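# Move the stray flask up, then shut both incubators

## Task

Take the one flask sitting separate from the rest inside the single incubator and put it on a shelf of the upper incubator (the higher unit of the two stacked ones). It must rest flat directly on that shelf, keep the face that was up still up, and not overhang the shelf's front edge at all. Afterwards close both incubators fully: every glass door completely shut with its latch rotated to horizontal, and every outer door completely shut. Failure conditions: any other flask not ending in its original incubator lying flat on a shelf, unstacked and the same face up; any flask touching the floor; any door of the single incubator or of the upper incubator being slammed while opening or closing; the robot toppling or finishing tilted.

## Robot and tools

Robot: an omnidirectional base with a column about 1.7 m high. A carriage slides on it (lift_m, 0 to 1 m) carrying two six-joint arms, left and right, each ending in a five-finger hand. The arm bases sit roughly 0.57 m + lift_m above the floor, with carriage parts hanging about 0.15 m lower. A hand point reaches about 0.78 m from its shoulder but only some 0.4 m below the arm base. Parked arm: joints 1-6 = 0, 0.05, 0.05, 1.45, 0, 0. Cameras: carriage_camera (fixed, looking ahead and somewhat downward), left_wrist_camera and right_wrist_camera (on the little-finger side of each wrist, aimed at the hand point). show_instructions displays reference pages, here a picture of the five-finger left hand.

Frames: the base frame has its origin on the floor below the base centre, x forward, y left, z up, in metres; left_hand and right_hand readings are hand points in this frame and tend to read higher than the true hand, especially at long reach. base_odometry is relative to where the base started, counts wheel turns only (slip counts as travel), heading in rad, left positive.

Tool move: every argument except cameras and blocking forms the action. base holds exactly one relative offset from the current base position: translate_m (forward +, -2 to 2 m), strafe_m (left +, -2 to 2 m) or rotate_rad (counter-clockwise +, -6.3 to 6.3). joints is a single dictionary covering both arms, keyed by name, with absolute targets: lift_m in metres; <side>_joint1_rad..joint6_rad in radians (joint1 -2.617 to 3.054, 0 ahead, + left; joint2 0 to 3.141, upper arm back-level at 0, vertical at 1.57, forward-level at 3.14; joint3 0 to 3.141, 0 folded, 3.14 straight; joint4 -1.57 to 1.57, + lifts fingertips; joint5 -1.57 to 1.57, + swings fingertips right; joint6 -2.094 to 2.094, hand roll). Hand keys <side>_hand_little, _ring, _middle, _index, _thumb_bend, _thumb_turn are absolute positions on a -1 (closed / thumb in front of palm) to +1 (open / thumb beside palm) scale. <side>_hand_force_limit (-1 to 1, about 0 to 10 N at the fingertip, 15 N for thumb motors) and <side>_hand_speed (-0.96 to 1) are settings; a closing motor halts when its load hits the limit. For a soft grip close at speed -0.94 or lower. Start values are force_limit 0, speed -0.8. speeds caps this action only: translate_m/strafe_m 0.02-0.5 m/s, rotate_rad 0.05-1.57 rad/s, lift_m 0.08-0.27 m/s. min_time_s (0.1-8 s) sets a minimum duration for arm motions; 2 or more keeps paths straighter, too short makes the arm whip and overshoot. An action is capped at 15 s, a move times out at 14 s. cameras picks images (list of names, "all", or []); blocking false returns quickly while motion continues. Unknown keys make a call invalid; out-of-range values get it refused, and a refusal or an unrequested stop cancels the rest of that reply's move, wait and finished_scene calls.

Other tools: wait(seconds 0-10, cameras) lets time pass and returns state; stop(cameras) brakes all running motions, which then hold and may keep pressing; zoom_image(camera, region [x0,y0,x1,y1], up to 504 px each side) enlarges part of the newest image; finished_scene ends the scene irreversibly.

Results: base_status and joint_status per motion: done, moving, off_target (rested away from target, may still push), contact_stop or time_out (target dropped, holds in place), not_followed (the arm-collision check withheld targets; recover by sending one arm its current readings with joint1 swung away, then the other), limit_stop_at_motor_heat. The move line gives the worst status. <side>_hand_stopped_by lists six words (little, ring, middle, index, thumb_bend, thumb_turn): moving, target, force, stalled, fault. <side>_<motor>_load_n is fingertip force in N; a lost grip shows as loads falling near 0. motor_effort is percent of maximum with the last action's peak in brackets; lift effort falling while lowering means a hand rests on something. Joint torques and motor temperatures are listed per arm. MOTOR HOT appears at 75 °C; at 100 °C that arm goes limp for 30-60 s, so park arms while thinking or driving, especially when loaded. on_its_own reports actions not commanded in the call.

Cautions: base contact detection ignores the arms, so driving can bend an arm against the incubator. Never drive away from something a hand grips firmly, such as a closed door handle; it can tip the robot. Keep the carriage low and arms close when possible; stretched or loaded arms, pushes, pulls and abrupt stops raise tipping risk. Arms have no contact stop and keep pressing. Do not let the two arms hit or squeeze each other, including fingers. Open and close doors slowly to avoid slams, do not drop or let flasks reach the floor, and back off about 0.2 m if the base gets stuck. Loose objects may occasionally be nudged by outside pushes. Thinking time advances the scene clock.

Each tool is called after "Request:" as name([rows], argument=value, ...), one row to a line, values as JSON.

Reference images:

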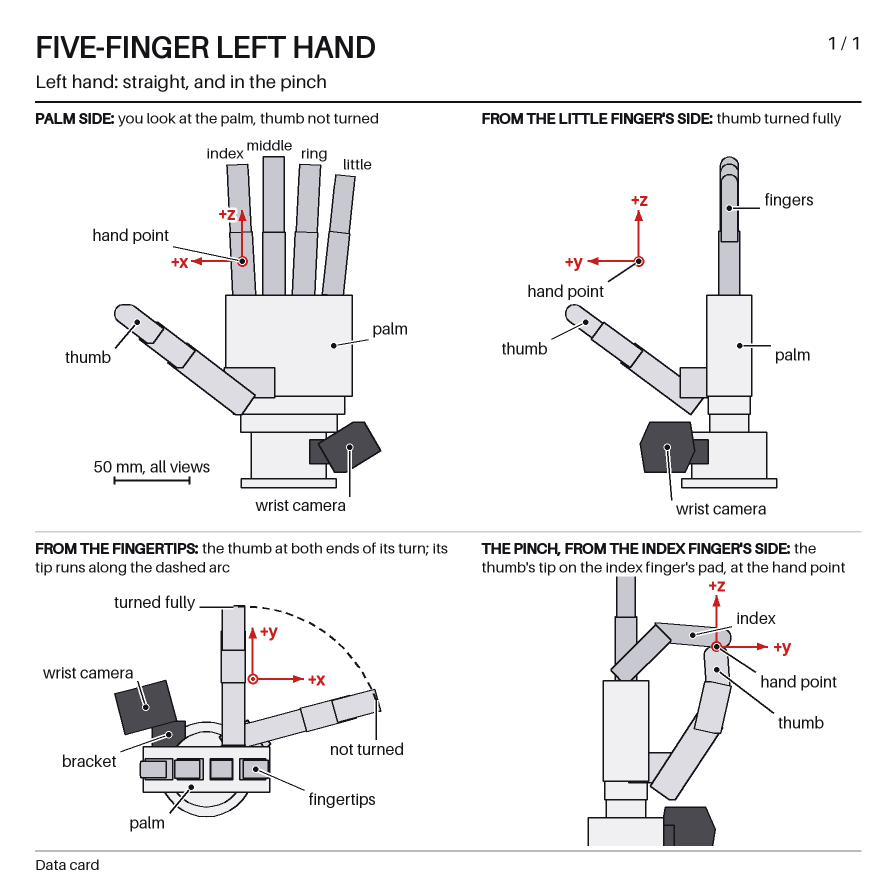

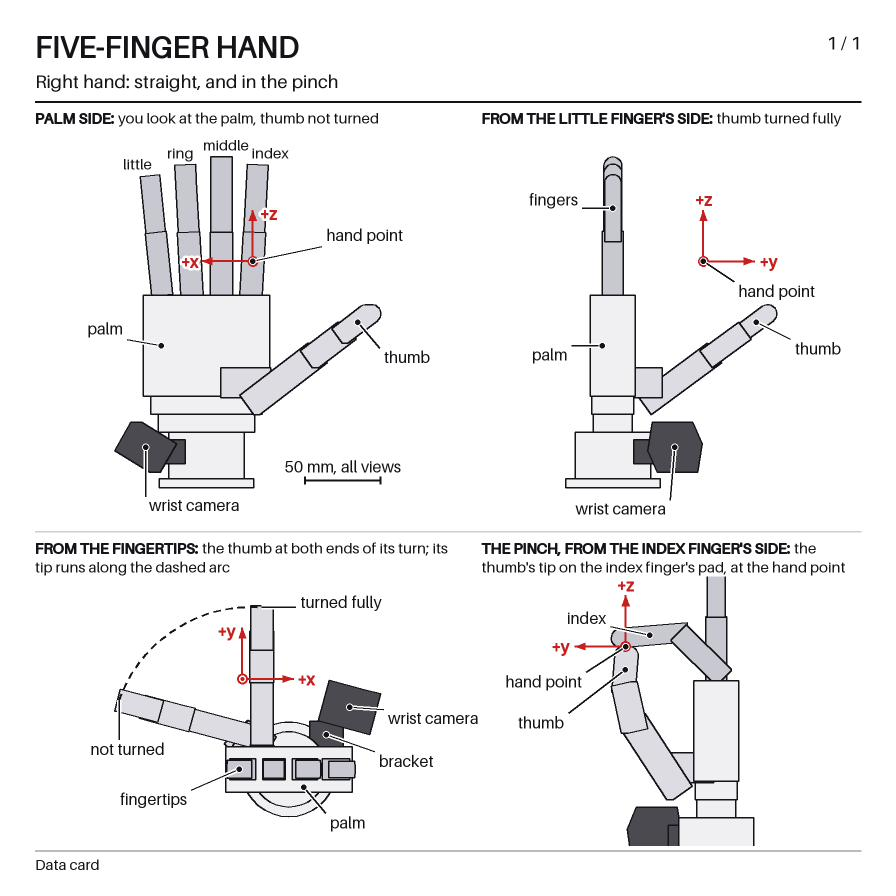

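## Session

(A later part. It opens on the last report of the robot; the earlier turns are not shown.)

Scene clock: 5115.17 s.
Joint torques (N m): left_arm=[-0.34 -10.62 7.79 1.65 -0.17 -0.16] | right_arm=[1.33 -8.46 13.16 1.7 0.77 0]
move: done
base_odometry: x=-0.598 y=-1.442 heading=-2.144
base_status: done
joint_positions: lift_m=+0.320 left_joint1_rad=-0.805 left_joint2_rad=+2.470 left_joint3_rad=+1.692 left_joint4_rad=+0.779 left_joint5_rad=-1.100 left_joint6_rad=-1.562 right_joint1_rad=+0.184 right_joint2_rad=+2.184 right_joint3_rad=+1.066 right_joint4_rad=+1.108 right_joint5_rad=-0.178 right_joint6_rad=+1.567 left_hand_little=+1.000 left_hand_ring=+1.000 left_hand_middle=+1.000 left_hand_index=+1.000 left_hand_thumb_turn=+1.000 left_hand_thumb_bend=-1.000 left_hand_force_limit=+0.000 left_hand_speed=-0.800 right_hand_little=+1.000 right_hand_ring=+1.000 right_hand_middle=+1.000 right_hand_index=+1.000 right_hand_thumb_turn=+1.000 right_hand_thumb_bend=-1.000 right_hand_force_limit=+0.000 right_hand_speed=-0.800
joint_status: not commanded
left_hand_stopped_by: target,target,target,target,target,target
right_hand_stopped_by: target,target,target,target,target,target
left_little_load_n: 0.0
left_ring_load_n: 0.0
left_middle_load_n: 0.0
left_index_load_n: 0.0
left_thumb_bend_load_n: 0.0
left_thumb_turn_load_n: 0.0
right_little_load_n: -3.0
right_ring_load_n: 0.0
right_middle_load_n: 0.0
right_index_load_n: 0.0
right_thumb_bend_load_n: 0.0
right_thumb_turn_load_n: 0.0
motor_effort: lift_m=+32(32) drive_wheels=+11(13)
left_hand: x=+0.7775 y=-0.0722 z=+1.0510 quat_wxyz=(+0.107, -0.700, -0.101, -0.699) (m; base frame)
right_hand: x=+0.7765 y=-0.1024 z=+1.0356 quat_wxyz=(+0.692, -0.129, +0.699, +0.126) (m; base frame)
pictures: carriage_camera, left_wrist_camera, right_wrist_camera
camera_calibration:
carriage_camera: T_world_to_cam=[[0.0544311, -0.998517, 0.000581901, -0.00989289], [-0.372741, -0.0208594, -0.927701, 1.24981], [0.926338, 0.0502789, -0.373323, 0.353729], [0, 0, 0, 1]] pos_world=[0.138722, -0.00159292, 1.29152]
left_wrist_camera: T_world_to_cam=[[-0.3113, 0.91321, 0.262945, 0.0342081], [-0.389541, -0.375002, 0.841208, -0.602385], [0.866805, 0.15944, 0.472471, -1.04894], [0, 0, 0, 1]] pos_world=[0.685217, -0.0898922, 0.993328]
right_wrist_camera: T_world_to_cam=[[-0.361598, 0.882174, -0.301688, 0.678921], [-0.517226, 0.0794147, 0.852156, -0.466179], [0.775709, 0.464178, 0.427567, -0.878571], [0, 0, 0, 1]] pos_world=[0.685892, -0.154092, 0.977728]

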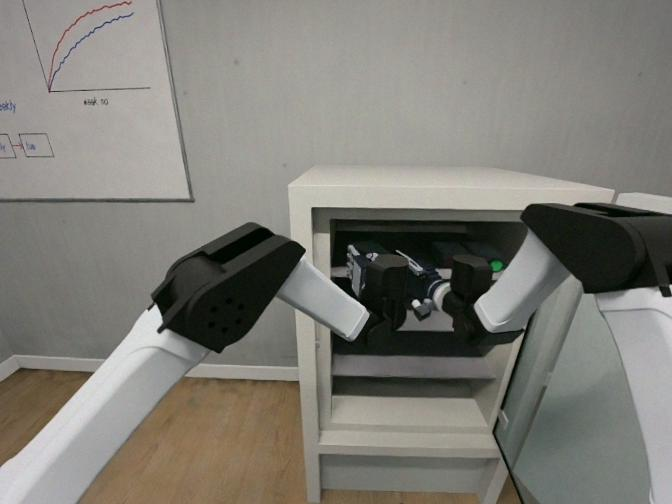

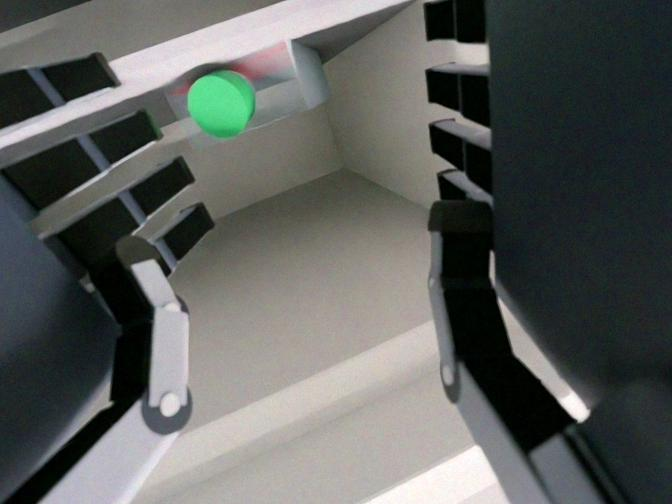

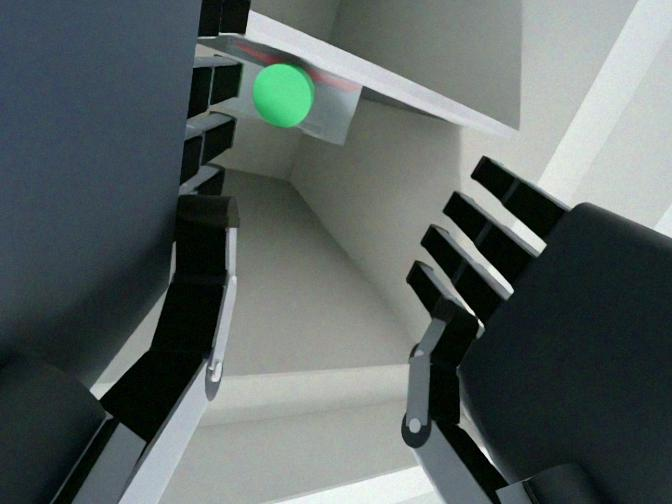

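Request:
move(base={"translate_m": -0.08}, speeds={"translate_m": 0.08})

Request:
move(joints={"right_joint1_rad": 0.197, "right_joint2_rad": 2.176, "right_joint3_rad": 1.158, "right_joint4_rad": 1.018, "right_joint5_rad": -0.103, "right_joint6_rad": 1.57}, min_time_s=1, cameras=["all"])

Request:
zoom_image(camera="carriage_camera", region=[320, 210, 500, 345])

Scene clock: 5135.03 s.
Joint torques (N m): left_arm=[-0.18 -10.71 7.71 1.68 -0.17 -0.16] | right_arm=[0.39 -10.25 7.98 1.93 0.13 0]
move: done
base_odometry: x=-0.555 y=-1.375 heading=-2.144
base_status: done
joint_positions: lift_m=+0.320 left_joint1_rad=-0.806 left_joint2_rad=+2.471 left_joint3_rad=+1.693 left_joint4_rad=+0.778 left_joint5_rad=-1.100 left_joint6_rad=-1.562 right_joint1_rad=+0.193 right_joint2_rad=+2.199 right_joint3_rad=+1.127 right_joint4_rad=+1.086 right_joint5_rad=-0.112 right_joint6_rad=+1.567 left_hand_little=+1.000 left_hand_ring=+1.000 left_hand_middle=+1.000 left_hand_index=+1.000 left_hand_thumb_turn=+1.000 left_hand_thumb_bend=-1.000 left_hand_force_limit=+0.000 left_hand_speed=-0.800 right_hand_little=+1.000 right_hand_ring=+1.000 right_hand_middle=+1.000 right_hand_index=+1.000 right_hand_thumb_turn=+1.000 right_hand_thumb_bend=-1.000 right_hand_force_limit=+0.000 right_hand_speed=-0.800
joint_status: not commanded
left_hand_stopped_by: target,target,target,target,target,target
right_hand_stopped_by: target,target,target,target,target,target
left_little_load_n: 0.0
left_ring_load_n: 0.0
left_middle_load_n: 0.0
left_index_load_n: 0.0
left_thumb_bend_load_n: 0.0
left_thumb_turn_load_n: 0.0
right_little_load_n: 0.0
right_ring_load_n: 0.0
right_middle_load_n: 0.0
right_index_load_n: 0.0
right_thumb_bend_load_n: 0.0
right_thumb_turn_load_n: 0.0
motor_effort: lift_m=+32(32) drive_wheels=+3(11)
left_hand: x=+0.7771 y=-0.0732 z=+1.0507 quat_wxyz=(+0.107, -0.700, -0.100, -0.699) (m; base frame)
right_hand: x=+0.7935 y=-0.1058 z=+1.0473 quat_wxyz=(+0.704, -0.109, +0.694, +0.106) (m; base frame)
pictures: none

Scene clock: 5136.33 s.
Joint torques (N m): left_arm=[-0.18 -10.55 7.72 1.68 -0.17 -0.15] | right_arm=[0.39 -14.52 8.35 1.85 0.13 0]
move: done
base_odometry: x=-0.555 y=-1.375 heading=-2.144
base_status: not commanded
joint_positions: lift_m=+0.320 left_joint1_rad=-0.806 left_joint2_rad=+2.471 left_joint3_rad=+1.693 left_joint4_rad=+0.778 left_joint5_rad=-1.100 left_joint6_rad=-1.562 right_joint1_rad=+0.193 right_joint2_rad=+2.199 right_joint3_rad=+1.135 right_joint4_rad=+1.042 right_joint5_rad=-0.111 right_joint6_rad=+1.567 left_hand_little=+1.000 left_hand_ring=+1.000 left_hand_middle=+1.000 left_hand_index=+1.000 left_hand_thumb_turn=+1.000 left_hand_thumb_bend=-1.000 left_hand_force_limit=+0.000 left_hand_speed=-0.800 right_hand_little=+1.000 right_hand_ring=+1.000 right_hand_middle=+1.000 right_hand_index=+1.000 right_hand_thumb_turn=+1.000 right_hand_thumb_bend=-1.000 right_hand_force_limit=+0.000 right_hand_speed=-0.800
joint_status: all done
left_hand_stopped_by: target,target,target,target,target,target
right_hand_stopped_by: target,target,target,target,target,target
left_little_load_n: 0.0
left_ring_load_n: 0.0
left_middle_load_n: 0.0
left_index_load_n: 0.0
left_thumb_bend_load_n: 0.0
left_thumb_turn_load_n: 0.0
right_little_load_n: 0.0
right_ring_load_n: 0.0
right_middle_load_n: 0.0
right_index_load_n: 0.0
right_thumb_bend_load_n: 0.0
right_thumb_turn_load_n: 0.0
motor_effort: lift_m=+32(32) drive_wheels=+3(4)
left_hand: x=+0.7771 y=-0.0732 z=+1.0507 quat_wxyz=(+0.107, -0.700, -0.100, -0.699) (m; base frame)
right_hand: x=+0.7961 y=-0.1053 z=+1.0394 quat_wxyz=(+0.692, -0.109, +0.706, +0.106) (m; base frame)
pictures: carriage_camera, left_wrist_camera, right_wrist_camera
camera_calibration:
carriage_camera: T_world_to_cam=[[0.0544311, -0.998517, 0.000581901, -0.00989289], [-0.372741, -0.0208594, -0.927701, 1.24981], [0.926338, 0.0502789, -0.373323, 0.353729], [0, 0, 0, 1]] pos_world=[0.138722, -0.00159292, 1.29152]
left_wrist_camera: T_world_to_cam=[[-0.309865, 0.913509, 0.263599, 0.033325], [-0.389638, -0.374903, 0.841207, -0.602673], [0.867275, 0.157953, 0.472107, -1.04835], [0, 0, 0, 1]] pos_world=[0.684714, -0.0907963, 0.993125]
right_wrist_camera: T_world_to_cam=[[-0.313884, 0.900558, -0.300785, 0.652706], [-0.502337, 0.11131, 0.857478, -0.473023], [0.805689, 0.420244, 0.417445, -0.912027], [0, 0, 0, 1]] pos_world=[0.702068, -0.151873, 0.982652]

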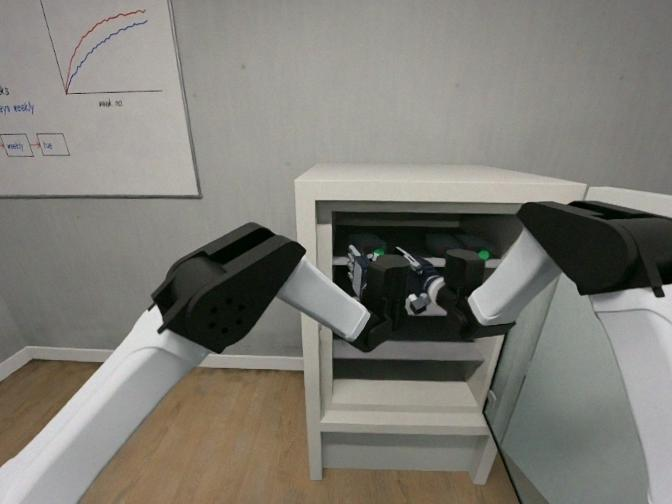

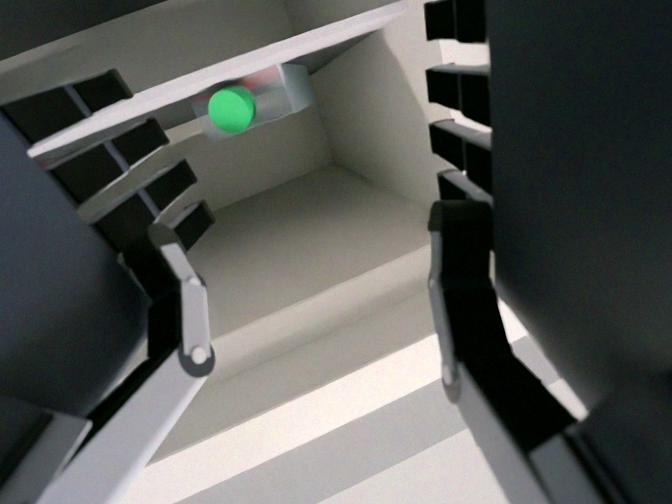

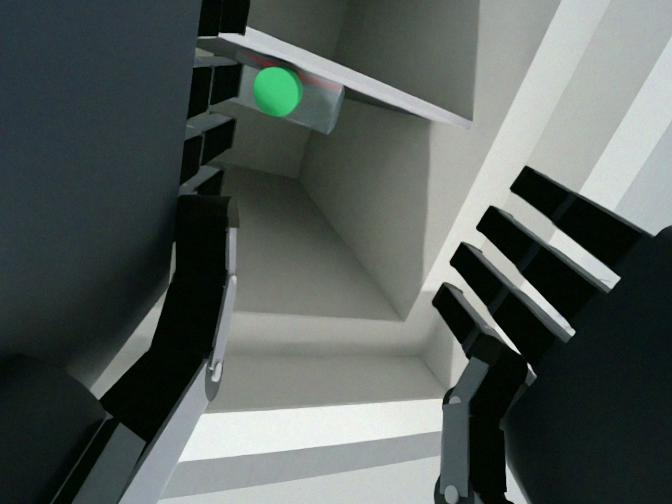

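Scaled by 2.800.

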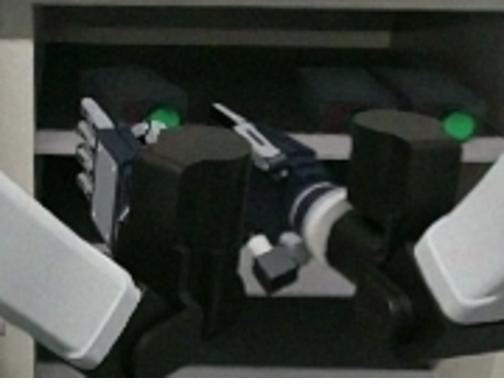

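Request:
move(joints={"right_joint4_rad": 1.085}, cameras=["carriage_camera"])

Request:
zoom_image(camera="carriage_camera", region=[320, 210, 500, 345])

Scene clock: 5157.87 s.
Joint torques (N m): left_arm=[-0.18 -10.55 7.71 1.68 -0.17 -0.15] | right_arm=[0.38 -14.5 8.35 2.17 0.13 0]
move: done
base_odometry: x=-0.555 y=-1.375 heading=-2.144
base_status: not commanded
joint_positions: lift_m=+0.320 left_joint1_rad=-0.806 left_joint2_rad=+2.471 left_joint3_rad=+1.693 left_joint4_rad=+0.778 left_joint5_rad=-1.100 left_joint6_rad=-1.562 right_joint1_rad=+0.193 right_joint2_rad=+2.199 right_joint3_rad=+1.135 right_joint4_rad=+1.074 right_joint5_rad=-0.111 right_joint6_rad=+1.567 left_hand_little=+1.000 left_hand_ring=+1.000 left_hand_middle=+1.000 left_hand_index=+1.000 left_hand_thumb_turn=+1.000 left_hand_thumb_bend=-1.000 left_hand_force_limit=+0.000 left_hand_speed=-0.800 right_hand_little=+1.000 right_hand_ring=+1.000 right_hand_middle=+1.000 right_hand_index=+1.000 right_hand_thumb_turn=+1.000 right_hand_thumb_bend=-1.000 right_hand_force_limit=+0.000 right_hand_speed=-0.800
joint_status: all done
left_hand_stopped_by: target,target,target,target,target,target
right_hand_stopped_by: target,target,target,target,target,target
left_little_load_n: 0.0
left_ring_load_n: 0.0
left_middle_load_n: 0.0
left_index_load_n: 0.0
left_thumb_bend_load_n: 0.0
left_thumb_turn_load_n: 0.0
right_little_load_n: 0.0
right_ring_load_n: 0.0
right_middle_load_n: 0.0
right_index_load_n: 0.0
right_thumb_bend_load_n: 0.0
right_thumb_turn_load_n: 0.0
motor_effort: lift_m=+32(32) drive_wheels=+3(3)
left_hand: x=+0.7771 y=-0.0732 z=+1.0507 quat_wxyz=(+0.107, -0.700, -0.100, -0.699) (m; base frame)
right_hand: x=+0.7952 y=-0.1055 z=+1.0475 quat_wxyz=(+0.703, -0.108, +0.695, +0.106) (m; base frame)
pictures: carriage_camera
camera_calibration:
carriage_camera: T_world_to_cam=[[0.0544311, -0.998517, 0.000581901, -0.00989289], [-0.372741, -0.0208594, -0.927701, 1.24981], [0.926338, 0.0502789, -0.373323, 0.353729], [0, 0, 0, 1]] pos_world=[0.138722, -0.00159292, 1.29152]

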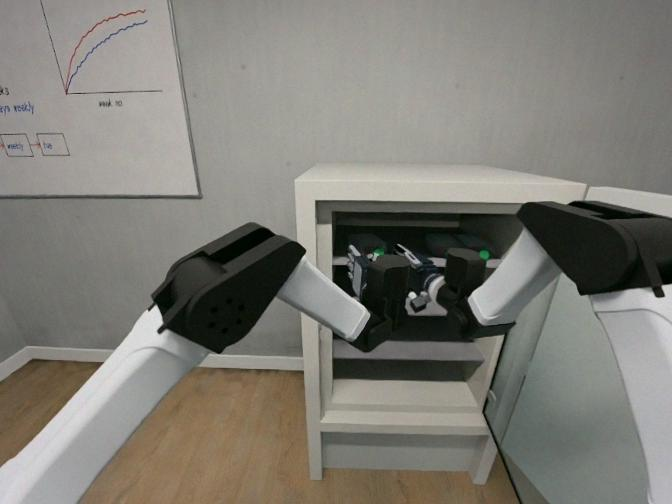

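Scaled by 2.800.

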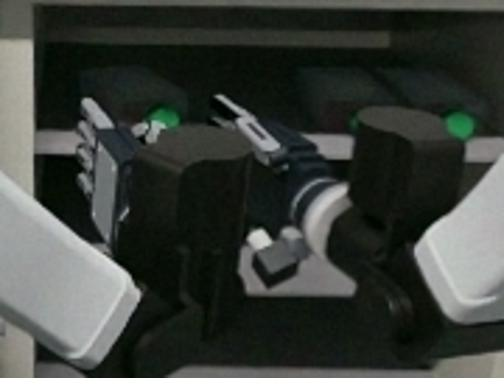

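Request:
move(base={"translate_m": 0.11}, speeds={"translate_m": 0.06}, cameras=["all"])

Request:
zoom_image(camera="carriage_camera", region=[320, 210, 500, 345])

Scene clock: 5179.40 s.
Joint torques (N m): left_arm=[-0.21 -10.54 7.72 1.68 -0.16 -0.16] | right_arm=[0.35 -14.52 8.35 2.14 0.12 0]
Motor temperatures (°C): left_arm=[23 47 40 34 26 23] | right_arm=[25 45 43 37 24 23]
move: done
base_odometry: x=-0.614 y=-1.468 heading=-2.144
base_status: done
joint_positions: lift_m=+0.320 left_joint1_rad=-0.806 left_joint2_rad=+2.471 left_joint3_rad=+1.693 left_joint4_rad=+0.777 left_joint5_rad=-1.100 left_joint6_rad=-1.562 right_joint1_rad=+0.194 right_joint2_rad=+2.199 right_joint3_rad=+1.135 right_joint4_rad=+1.079 right_joint5_rad=-0.110 right_joint6_rad=+1.567 left_hand_little=+1.000 left_hand_ring=+1.000 left_hand_middle=+1.000 left_hand_index=+1.000 left_hand_thumb_turn=+1.000 left_hand_thumb_bend=-1.000 left_hand_force_limit=+0.000 left_hand_speed=-0.800 right_hand_little=+1.000 right_hand_ring=+1.000 right_hand_middle=+1.000 right_hand_index=+1.000 right_hand_thumb_turn=+1.000 right_hand_thumb_bend=-1.000 right_hand_force_limit=+0.000 right_hand_speed=-0.800
joint_status: not commanded
left_hand_stopped_by: target,target,target,target,target,target
right_hand_stopped_by: target,target,target,target,target,target
left_little_load_n: 0.0
left_ring_load_n: 0.0
left_middle_load_n: 0.0
left_index_load_n: 0.0
left_thumb_bend_load_n: 0.0
left_thumb_turn_load_n: 0.0
right_little_load_n: 0.0
right_ring_load_n: 0.0
right_middle_load_n: 0.0
right_index_load_n: 0.0
right_thumb_bend_load_n: 0.0
right_thumb_turn_load_n: 0.0
motor_effort: lift_m=+32(32) drive_wheels=-6(12)
left_hand: x=+0.7771 y=-0.0731 z=+1.0506 quat_wxyz=(+0.107, -0.700, -0.100, -0.699) (m; base frame)
right_hand: x=+0.7951 y=-0.1055 z=+1.0488 quat_wxyz=(+0.704, -0.108, +0.693, +0.106) (m; base frame)
pictures: carriage_camera, left_wrist_camera, right_wrist_camera
camera_calibration:
carriage_camera: T_world_to_cam=[[0.0544311, -0.998517, 0.000581901, -0.00989289], [-0.372741, -0.0208594, -0.927701, 1.24981], [0.926338, 0.0502789, -0.373323, 0.353729], [0, 0, 0, 1]] pos_world=[0.138722, -0.00159292, 1.29152]
left_wrist_camera: T_world_to_cam=[[-0.310165, 0.913306, 0.26395, 0.0330981], [-0.389319, -0.375318, 0.84117, -0.602769], [0.867311, 0.158141, 0.471978, -1.0482], [0, 0, 0, 1]] pos_world=[0.684714, -0.0906951, 0.993024]
right_wrist_camera: T_world_to_cam=[[-0.302438, 0.902909, -0.305429, 0.651373], [-0.532463, 0.105736, 0.839823, -0.439658], [0.790579, 0.416624, 0.448787, -0.936283], [0, 0, 0, 1]] pos_world=[0.703103, -0.151565, 0.988375]

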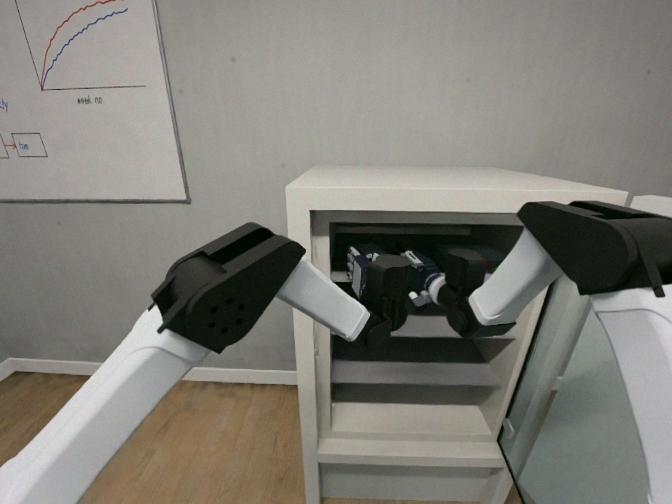

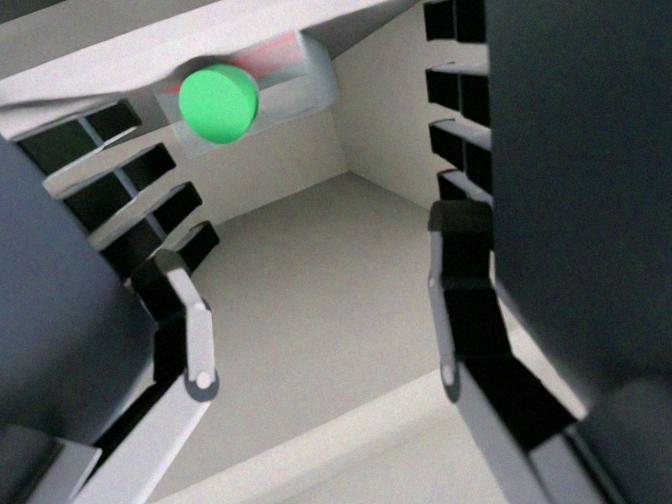

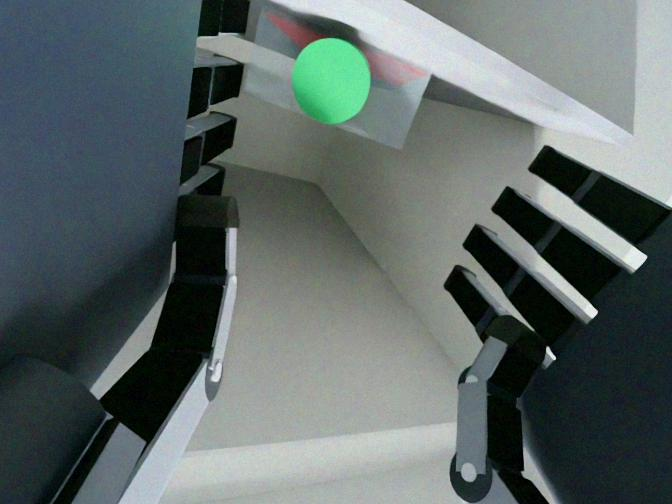

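Scaled by 2.800.

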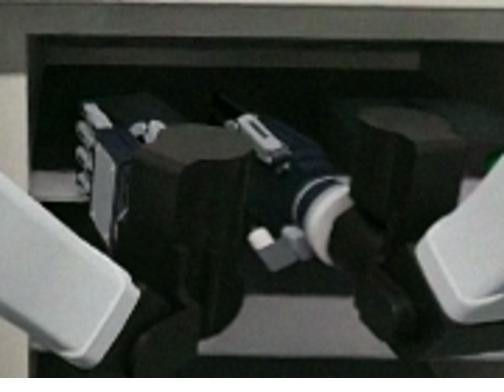

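Request:
zoom_image(camera="left_wrist_camera", region=[100, 0, 436, 200])

Request:
zoom_image(camera="right_wrist_camera", region=[180, 0, 516, 200])

Scaled by 1.500.

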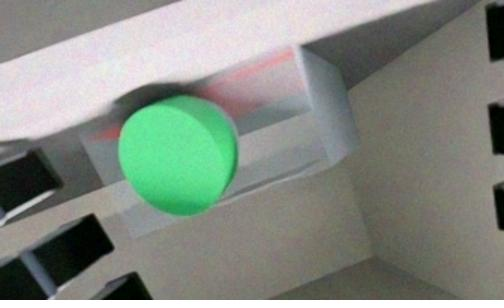

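Scaled by 1.500.

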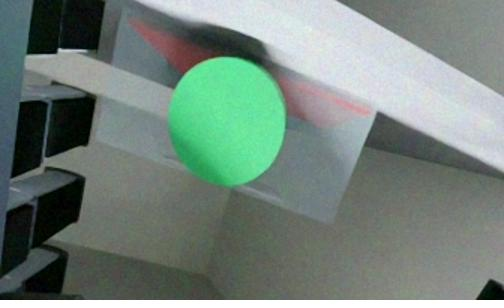

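Request:
move(joints={"lift_m": 0.325, "left_joint1_rad": -0.7615, "left_joint2_rad": 2.453, "left_joint3_rad": 1.656, "left_joint4_rad": 0.798, "left_joint5_rad": -1.0615, "right_joint1_rad": 0.153, "right_joint5_rad": -0.147}, min_time_s=1, cameras=["all"])

Request:
zoom_image(camera="carriage_camera", region=[320, 210, 500, 345])

Scene clock: 5343.60 s.
Joint torques (N m): left_arm=[0.02 -13.44 4.9 1.96 -0.04 -0.15] | right_arm=[-0.36 -14.43 7.79 2.05 -0.03 0]
Motor temperatures (°C): left_arm=[23 52 41 36 26 23] | right_arm=[25 51 43 39 24 23]
move: done
base_odometry: x=-0.614 y=-1.468 heading=-2.144
base_status: not commanded
joint_positions: lift_m=+0.325 left_joint1_rad=-0.764 left_joint2_rad=+2.475 left_joint3_rad=+1.666 left_joint4_rad=+0.783 left_joint5_rad=-1.071 left_joint6_rad=-1.562 right_joint1_rad=+0.157 right_joint2_rad=+2.197 right_joint3_rad=+1.142 right_joint4_rad=+1.086 right_joint5_rad=-0.138 right_joint6_rad=+1.567 left_hand_little=+1.000 left_hand_ring=+1.000 left_hand_middle=+1.000 left_hand_index=+1.000 left_hand_thumb_turn=+1.000 left_hand_thumb_bend=-1.000 left_hand_force_limit=+0.000 left_hand_speed=-0.800 right_hand_little=+1.000 right_hand_ring=+1.000 right_hand_middle=+1.000 right_hand_index=+1.000 right_hand_thumb_turn=+1.000 right_hand_thumb_bend=-1.000 right_hand_force_limit=+0.000 right_hand_speed=-0.800
joint_status: all done
left_hand_stopped_by: target,target,target,target,target,target
right_hand_stopped_by: target,target,target,target,target,target
left_little_load_n: 0.0
left_ring_load_n: 0.0
left_middle_load_n: 0.0
left_index_load_n: 0.0
left_thumb_bend_load_n: 0.0
left_thumb_turn_load_n: 0.0
right_little_load_n: 0.0
right_ring_load_n: 0.0
right_middle_load_n: 0.0
right_index_load_n: 0.0
right_thumb_bend_load_n: 0.0
right_thumb_turn_load_n: 0.0
motor_effort: lift_m=+33(40) drive_wheels=+4(6)
left_hand: x=+0.7906 y=-0.0531 z=+1.0425 quat_wxyz=(+0.118, -0.705, -0.098, -0.693) (m; base frame)
right_hand: x=+0.7994 y=-0.1222 z=+1.0593 quat_wxyz=(+0.710, -0.105, +0.688, +0.103) (m; base frame)
pictures: carriage_camera, left_wrist_camera, right_wrist_camera
camera_calibration:
carriage_camera: T_world_to_cam=[[0.0544311, -0.998517, 0.000581901, -0.00989574], [-0.372741, -0.0208594, -0.927701, 1.25436], [0.926338, 0.0502789, -0.373323, 0.355559], [0, 0, 0, 1]] pos_world=[0.138722, -0.00159292, 1.29642]
left_wrist_camera: T_world_to_cam=[[-0.316493, 0.90451, 0.28582, 0.00290989], [-0.369057, -0.394981, 0.841301, -0.600342], [0.873859, 0.160782, 0.458825, -1.05049], [0, 0, 0, 1]] pos_world=[0.697342, -0.0708563, 0.986228]
right_wrist_camera: T_world_to_cam=[[-0.289708, 0.906175, -0.308085, 0.664028], [-0.544491, 0.108687, 0.831695, -0.425788], [0.787146, 0.408698, 0.461917, -0.949609], [0, 0, 0, 1]] pos_world=[0.708017, -0.167344, 0.997343]

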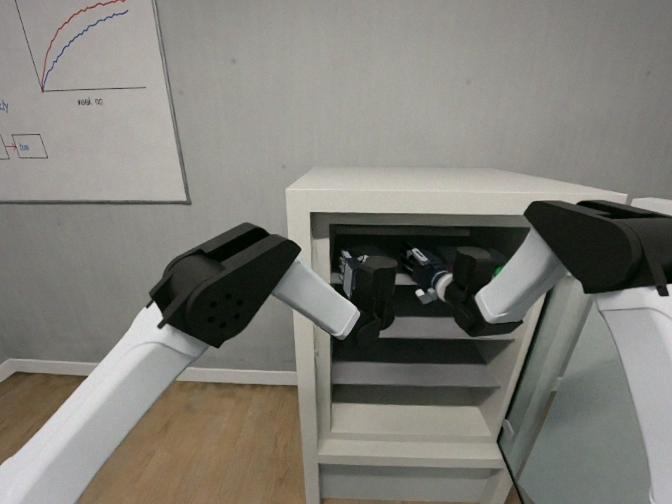

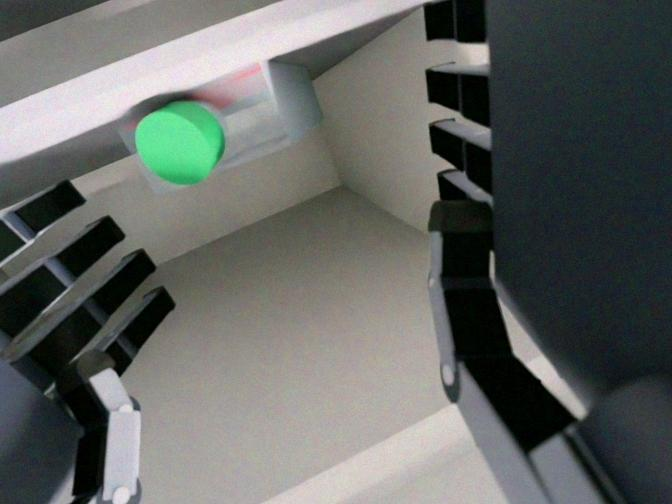

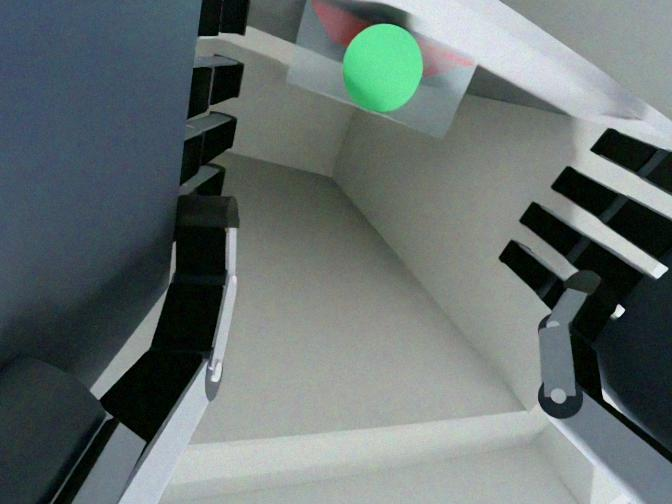

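Scaled by 2.800.

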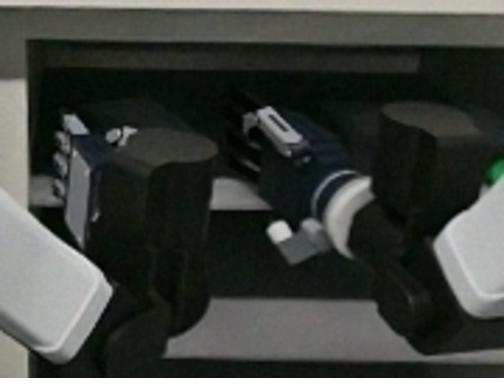

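Request:
move(joints={"lift_m": 0.321, "left_joint4_rad": 0.85, "right_joint4_rad": 1.06}, min_time_s=0.8)

Request:
move(base={"translate_m": 0.058}, speeds={"translate_m": 0.05}, cameras=["all"])

Scene clock: 5369.57 s.
Joint torques (N m): left_arm=[0.01 -13.35 5.23 1.98 0.01 -0.16] | right_arm=[-0.35 -14.37 7.75 1.84 -0.02 0]
Motor temperatures (°C): left_arm=[23 57 38 36 26 23] | right_arm=[25 54 44 41 24 23]
move: done
base_odometry: x=-0.614 y=-1.468 heading=-2.144
base_status: not commanded
joint_positions: lift_m=+0.321 left_joint1_rad=-0.764 left_joint2_rad=+2.474 left_joint3_rad=+1.662 left_joint4_rad=+0.835 left_joint5_rad=-1.069 left_joint6_rad=-1.562 right_joint1_rad=+0.157 right_joint2_rad=+2.197 right_joint3_rad=+1.143 right_joint4_rad=+1.083 right_joint5_rad=-0.139 right_joint6_rad=+1.567 left_hand_little=+1.000 left_hand_ring=+1.000 left_hand_middle=+1.000 left_hand_index=+1.000 left_hand_thumb_turn=+1.000 left_hand_thumb_bend=-1.000 left_hand_force_limit=+0.000 left_hand_speed=-0.800 right_hand_little=+1.000 right_hand_ring=+1.000 right_hand_middle=+1.000 right_hand_index=+1.000 right_hand_thumb_turn=+1.000 right_hand_thumb_bend=-1.000 right_hand_force_limit=+0.000 right_hand_speed=-0.800
joint_status: all done
left_hand_stopped_by: target,target,target,target,target,target
right_hand_stopped_by: target,target,target,target,target,target
left_little_load_n: 0.0
left_ring_load_n: 0.0
left_middle_load_n: 0.0
left_index_load_n: 0.0
left_thumb_bend_load_n: 0.0
left_thumb_turn_load_n: 0.0
right_little_load_n: 0.0
right_ring_load_n: 0.0
right_middle_load_n: 0.0
right_index_load_n: 0.0
right_thumb_bend_load_n: 0.0
right_thumb_turn_load_n: 0.0
motor_effort: lift_m=+32(33) drive_wheels=+4(7)
left_hand: x=+0.7893 y=-0.0519 z=+1.0487 quat_wxyz=(+0.104, -0.695, -0.111, -0.703) (m; base frame)
right_hand: x=+0.7995 y=-0.1220 z=+1.0553 quat_wxyz=(+0.710, -0.106, +0.689, +0.103) (m; base frame)
pictures: none

Scene clock: 5371.20 s.
Joint torques (N m): left_arm=[-0.12 -13.31 5.22 1.95 -0.01 -0.16] | right_arm=[-0.35 -14.38 7.75 1.86 -0.01 0]
Motor temperatures (°C): left_arm=[23 58 38 36 26 23] | right_arm=[25 54 44 41 24 23]
move: done
base_odometry: x=-0.645 y=-1.517 heading=-2.143
base_status: done
joint_positions: lift_m=+0.321 left_joint1_rad=-0.763 left_joint2_rad=+2.474 left_joint3_rad=+1.662 left_joint4_rad=+0.837 left_joint5_rad=-1.067 left_joint6_rad=-1.562 right_joint1_rad=+0.157 right_joint2_rad=+2.197 right_joint3_rad=+1.143 right_joint4_rad=+1.080 right_joint5_rad=-0.140 right_joint6_rad=+1.567 left_hand_little=+1.000 left_hand_ring=+1.000 left_hand_middle=+1.000 left_hand_index=+1.000 left_hand_thumb_turn=+1.000 left_hand_thumb_bend=-1.000 left_hand_force_limit=+0.000 left_hand_speed=-0.800 right_hand_little=+1.000 right_hand_ring=+1.000 right_hand_middle=+1.000 right_hand_index=+1.000 right_hand_thumb_turn=+1.000 right_hand_thumb_bend=-1.000 right_hand_force_limit=+0.000 right_hand_speed=-0.800
joint_status: not commanded
left_hand_stopped_by: target,target,target,target,target,target
right_hand_stopped_by: target,target,target,target,target,target
left_little_load_n: 0.0
left_ring_load_n: -0.5
left_middle_load_n: 0.0
left_index_load_n: 0.0
left_thumb_bend_load_n: 0.0
left_thumb_turn_load_n: 0.0
right_little_load_n: 0.0
right_ring_load_n: 0.0
right_middle_load_n: 0.0
right_index_load_n: 0.0
right_thumb_bend_load_n: 0.0
right_thumb_turn_load_n: 0.0
motor_effort: lift_m=+32(32) drive_wheels=-6(14)
left_hand: x=+0.7896 y=-0.0515 z=+1.0492 quat_wxyz=(+0.103, -0.694, -0.111, -0.704) (m; base frame)
right_hand: x=+0.7994 y=-0.1218 z=+1.0546 quat_wxyz=(+0.709, -0.106, +0.690, +0.103) (m; base frame)
pictures: carriage_camera, left_wrist_camera, right_wrist_camera
camera_calibration:
carriage_camera: T_world_to_cam=[[0.0544311, -0.998517, 0.000581901, -0.00989347], [-0.372741, -0.0208594, -0.927701, 1.25074], [0.926338, 0.0502789, -0.373323, 0.354103], [0, 0, 0, 1]] pos_world=[0.138722, -0.00159292, 1.29252]
left_wrist_camera: T_world_to_cam=[[-0.324427, 0.914372, 0.242223, 0.0517183], [-0.400615, -0.364794, 0.840495, -0.578392], [0.856887, 0.175641, 0.48466, -1.06592], [0, 0, 0, 1]] pos_world=[0.69844, -0.0710646, 0.990218]
right_wrist_camera: T_world_to_cam=[[-0.293184, 0.905245, -0.30753, 0.664225], [-0.540966, 0.108144, 0.834063, -0.427289], [0.788289, 0.410897, 0.458, -0.944098], [0, 0, 0, 1]] pos_world=[0.707813, -0.16715, 0.993052]

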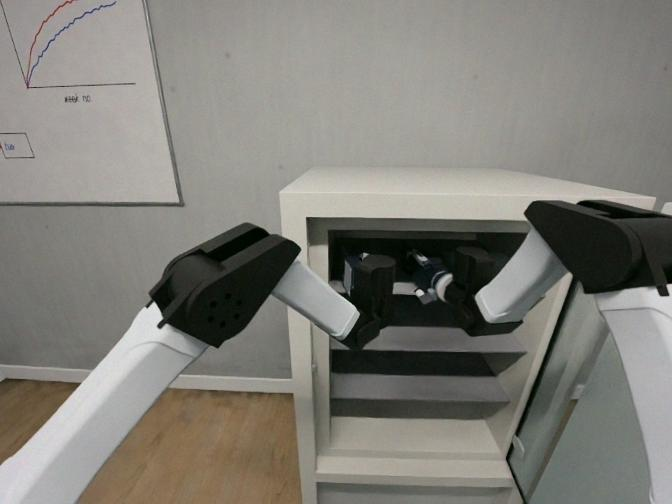

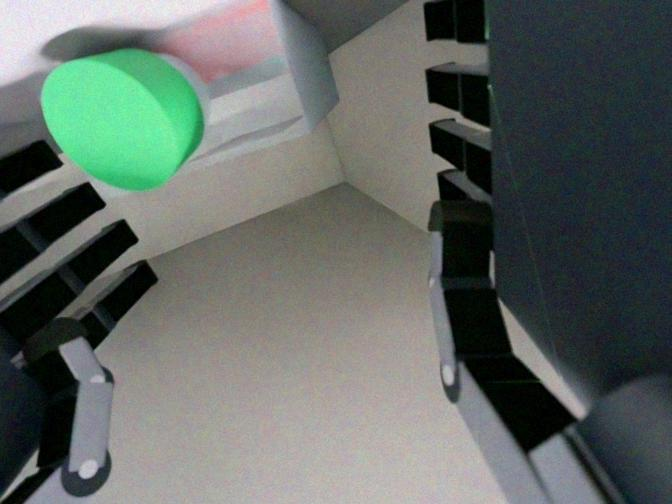

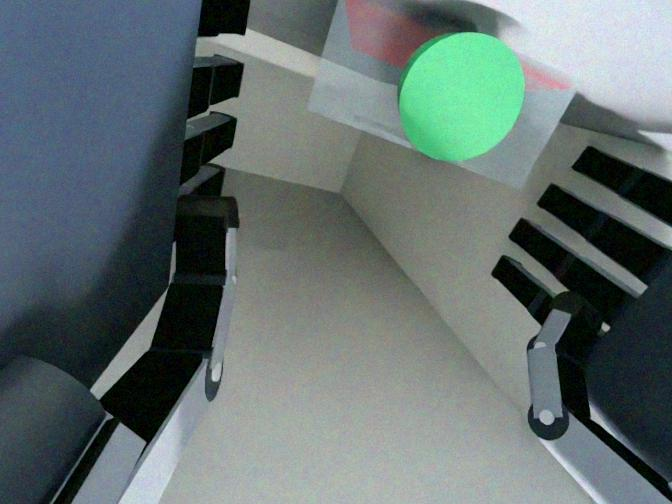

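Request:
move(joints={"right_joint4_rad": 1.03, "left_hand_speed": -0.94, "right_hand_speed": -0.94, "left_hand_force_limit": -0.5, "right_hand_force_limit": -0.5, "left_hand_ring": 0.1, "left_hand_little": 0.1, "right_hand_ring": 0.1, "right_hand_little": 0.1}, min_time_s=1, cameras=["all"])

Scene clock: 5408.33 s.
Joint torques (N m): left_arm=[-0.95 -13.35 5.2 1.92 0.4 -0.16] | right_arm=[0.84 -14.34 7.76 1.91 -0.32 0.01]
Motor temperatures (°C): left_arm=[23 64 37 36 26 23] | right_arm=[25 57 45 39 24 23]
move: done
base_odometry: x=-0.645 y=-1.517 heading=-2.143
base_status: not commanded
joint_positions: lift_m=+0.321 left_joint1_rad=-0.754 left_joint2_rad=+2.474 left_joint3_rad=+1.662 left_joint4_rad=+0.837 left_joint5_rad=-1.102 left_joint6_rad=-1.562 right_joint1_rad=+0.145 right_joint2_rad=+2.197 right_joint3_rad=+1.143 right_joint4_rad=+1.046 right_joint5_rad=-0.108 right_joint6_rad=+1.567 left_hand_little=+0.100 left_hand_ring=+0.100 left_hand_middle=+1.000 left_hand_index=+1.000 left_hand_thumb_turn=+1.000 left_hand_thumb_bend=-1.000 left_hand_force_limit=-0.500 left_hand_speed=-0.940 right_hand_little=+0.100 right_hand_ring=+0.100 right_hand_middle=+1.000 right_hand_index=+1.000 right_hand_thumb_turn=+1.000 right_hand_thumb_bend=-1.000 right_hand_force_limit=-0.500 right_hand_speed=-0.940
joint_status: all done
left_hand_stopped_by: target,target,target,target,target,target
right_hand_stopped_by: target,target,target,target,target,target
left_little_load_n: 0.0
left_ring_load_n: 1.5
left_middle_load_n: 0.0
left_index_load_n: 0.0
left_thumb_bend_load_n: 0.0
left_thumb_turn_load_n: 0.0
right_little_load_n: 0.0
right_ring_load_n: 1.5
right_middle_load_n: 0.0
right_index_load_n: 0.0
right_thumb_bend_load_n: 0.0
right_thumb_turn_load_n: 0.0
motor_effort: lift_m=+32(32) drive_wheels=-6(7)
left_hand: x=+0.7925 y=-0.0393 z=+1.0491 quat_wxyz=(+0.119, -0.692, -0.126, -0.701) (m; base frame)
right_hand: x=+0.8062 y=-0.1342 z=+1.0458 quat_wxyz=(+0.699, -0.091, +0.704, +0.088) (m; base frame)
pictures: carriage_camera, left_wrist_camera, right_wrist_camera
camera_calibration:
carriage_camera: T_world_to_cam=[[0.0544311, -0.998517, 0.000581901, -0.00989347], [-0.372741, -0.0208594, -0.927701, 1.25074], [0.926338, 0.0502789, -0.373323, 0.354103], [0, 0, 0, 1]] pos_world=[0.138722, -0.00159292, 1.29252]
left_wrist_camera: T_world_to_cam=[[-0.364065, 0.89944, 0.241793, 0.0728627], [-0.383694, -0.381395, 0.841021, -0.587267], [0.848667, 0.213412, 0.483962, -1.06172], [0, 0, 0, 1]] pos_world=[0.702241, -0.0629334, 0.990118]
right_wrist_camera: T_world_to_cam=[[-0.26312, 0.916084, -0.302586, 0.646847], [-0.507284, 0.13541, 0.851074, -0.456227], [0.820628, 0.377432, 0.429086, -0.940636], [0, 0, 0, 1]] pos_world=[0.710674, -0.175762, 0.987623]

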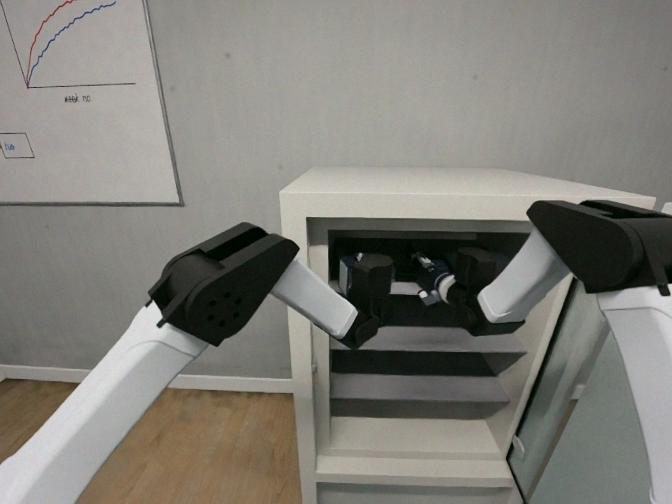

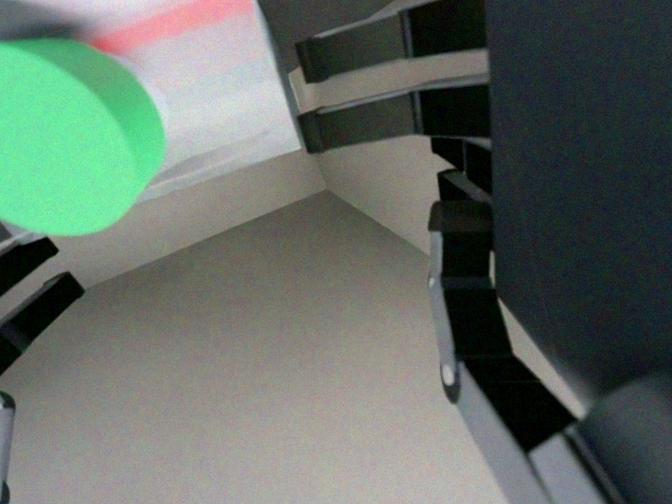

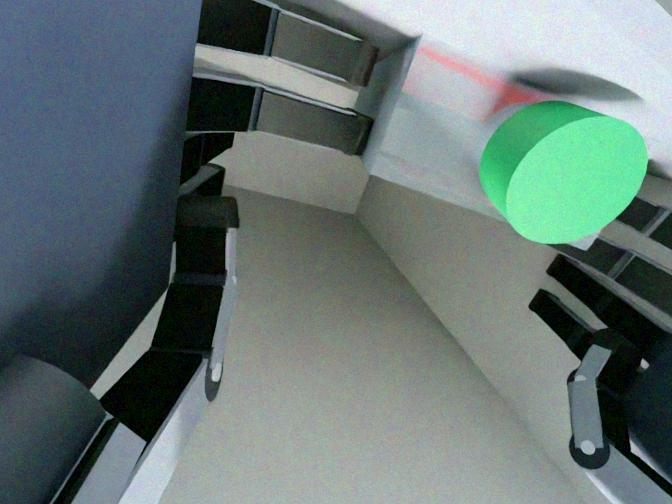

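Request:
move(base={"translate_m": -0.05}, speeds={"translate_m": 0.04}, cameras=["left_wrist_camera", "right_wrist_camera"])

Scene clock: 5424.00 s.
Joint torques (N m): left_arm=[-1.06 -13.34 5.2 1.96 0.35 -0.17] | right_arm=[0.91 -14.32 7.76 1.92 -0.31 0.01]
Motor temperatures (°C): left_arm=[23 66 37 36 26 23] | right_arm=[25 58 45 40 24 23]
move: done
base_odometry: x=-0.618 y=-1.474 heading=-2.144
base_status: done
joint_positions: lift_m=+0.321 left_joint1_rad=-0.753 left_joint2_rad=+2.474 left_joint3_rad=+1.662 left_joint4_rad=+0.837 left_joint5_rad=-1.102 left_joint6_rad=-1.562 right_joint1_rad=+0.144 right_joint2_rad=+2.197 right_joint3_rad=+1.143 right_joint4_rad=+1.045 right_joint5_rad=-0.110 right_joint6_rad=+1.567 left_hand_little=+0.100 left_hand_ring=+0.100 left_hand_middle=+1.000 left_hand_index=+1.000 left_hand_thumb_turn=+1.000 left_hand_thumb_bend=-1.000 left_hand_force_limit=-0.500 left_hand_speed=-0.940 right_hand_little=+0.100 right_hand_ring=+0.100 right_hand_middle=+1.000 right_hand_index=+1.000 right_hand_thumb_turn=+1.000 right_hand_thumb_bend=-1.000 right_hand_force_limit=-0.500 right_hand_speed=-0.940
joint_status: not commanded
left_hand_stopped_by: target,target,target,target,target,target
right_hand_stopped_by: target,target,target,target,target,target
left_little_load_n: 0.0
left_ring_load_n: 1.5
left_middle_load_n: 0.0
left_index_load_n: 0.0
left_thumb_bend_load_n: 0.0
left_thumb_turn_load_n: 0.0
right_little_load_n: 0.0
right_ring_load_n: 1.0
right_middle_load_n: 0.0
right_index_load_n: 0.0
right_thumb_bend_load_n: -0.5
right_thumb_turn_load_n: 0.0
motor_effort: lift_m=+32(32) drive_wheels=+3(15)
left_hand: x=+0.7929 y=-0.0388 z=+1.0491 quat_wxyz=(+0.119, -0.692, -0.127, -0.701) (m; base frame)
right_hand: x=+0.8063 y=-0.1345 z=+1.0456 quat_wxyz=(+0.699, -0.091, +0.704, +0.088) (m; base frame)
pictures: left_wrist_camera, right_wrist_camera
camera_calibration:
left_wrist_camera: T_world_to_cam=[[-0.364442, 0.899274, 0.241844, 0.072738], [-0.383611, -0.381623, 0.840955, -0.587014], [0.848543, 0.213706, 0.484051, -1.0622], [0, 0, 0, 1]] pos_world=[0.702642, -0.0624322, 0.990218]
right_wrist_camera: T_world_to_cam=[[-0.26374, 0.915933, -0.302502, 0.647423], [-0.506662, 0.135316, 0.851459, -0.456942], [0.820813, 0.37783, 0.428381, -0.939845], [0, 0, 0, 1]] pos_world=[0.710674, -0.176063, 0.987525]

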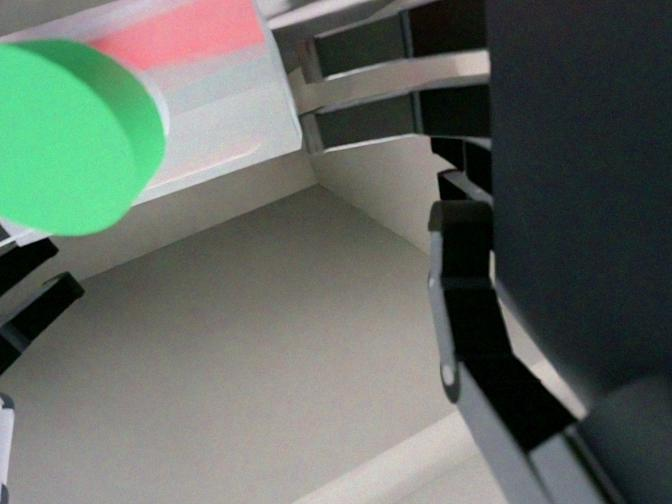

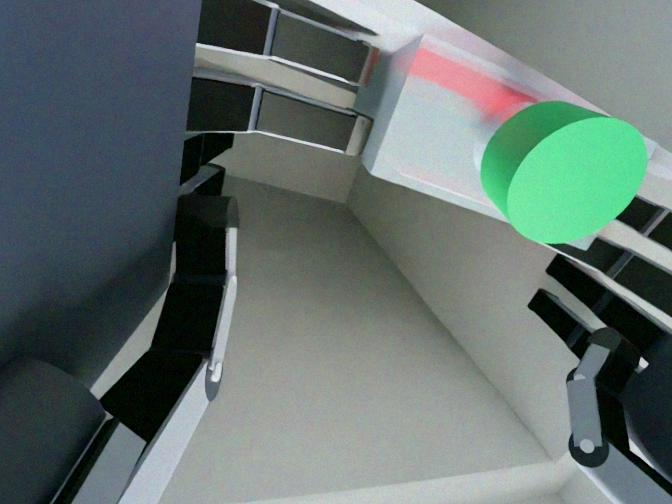

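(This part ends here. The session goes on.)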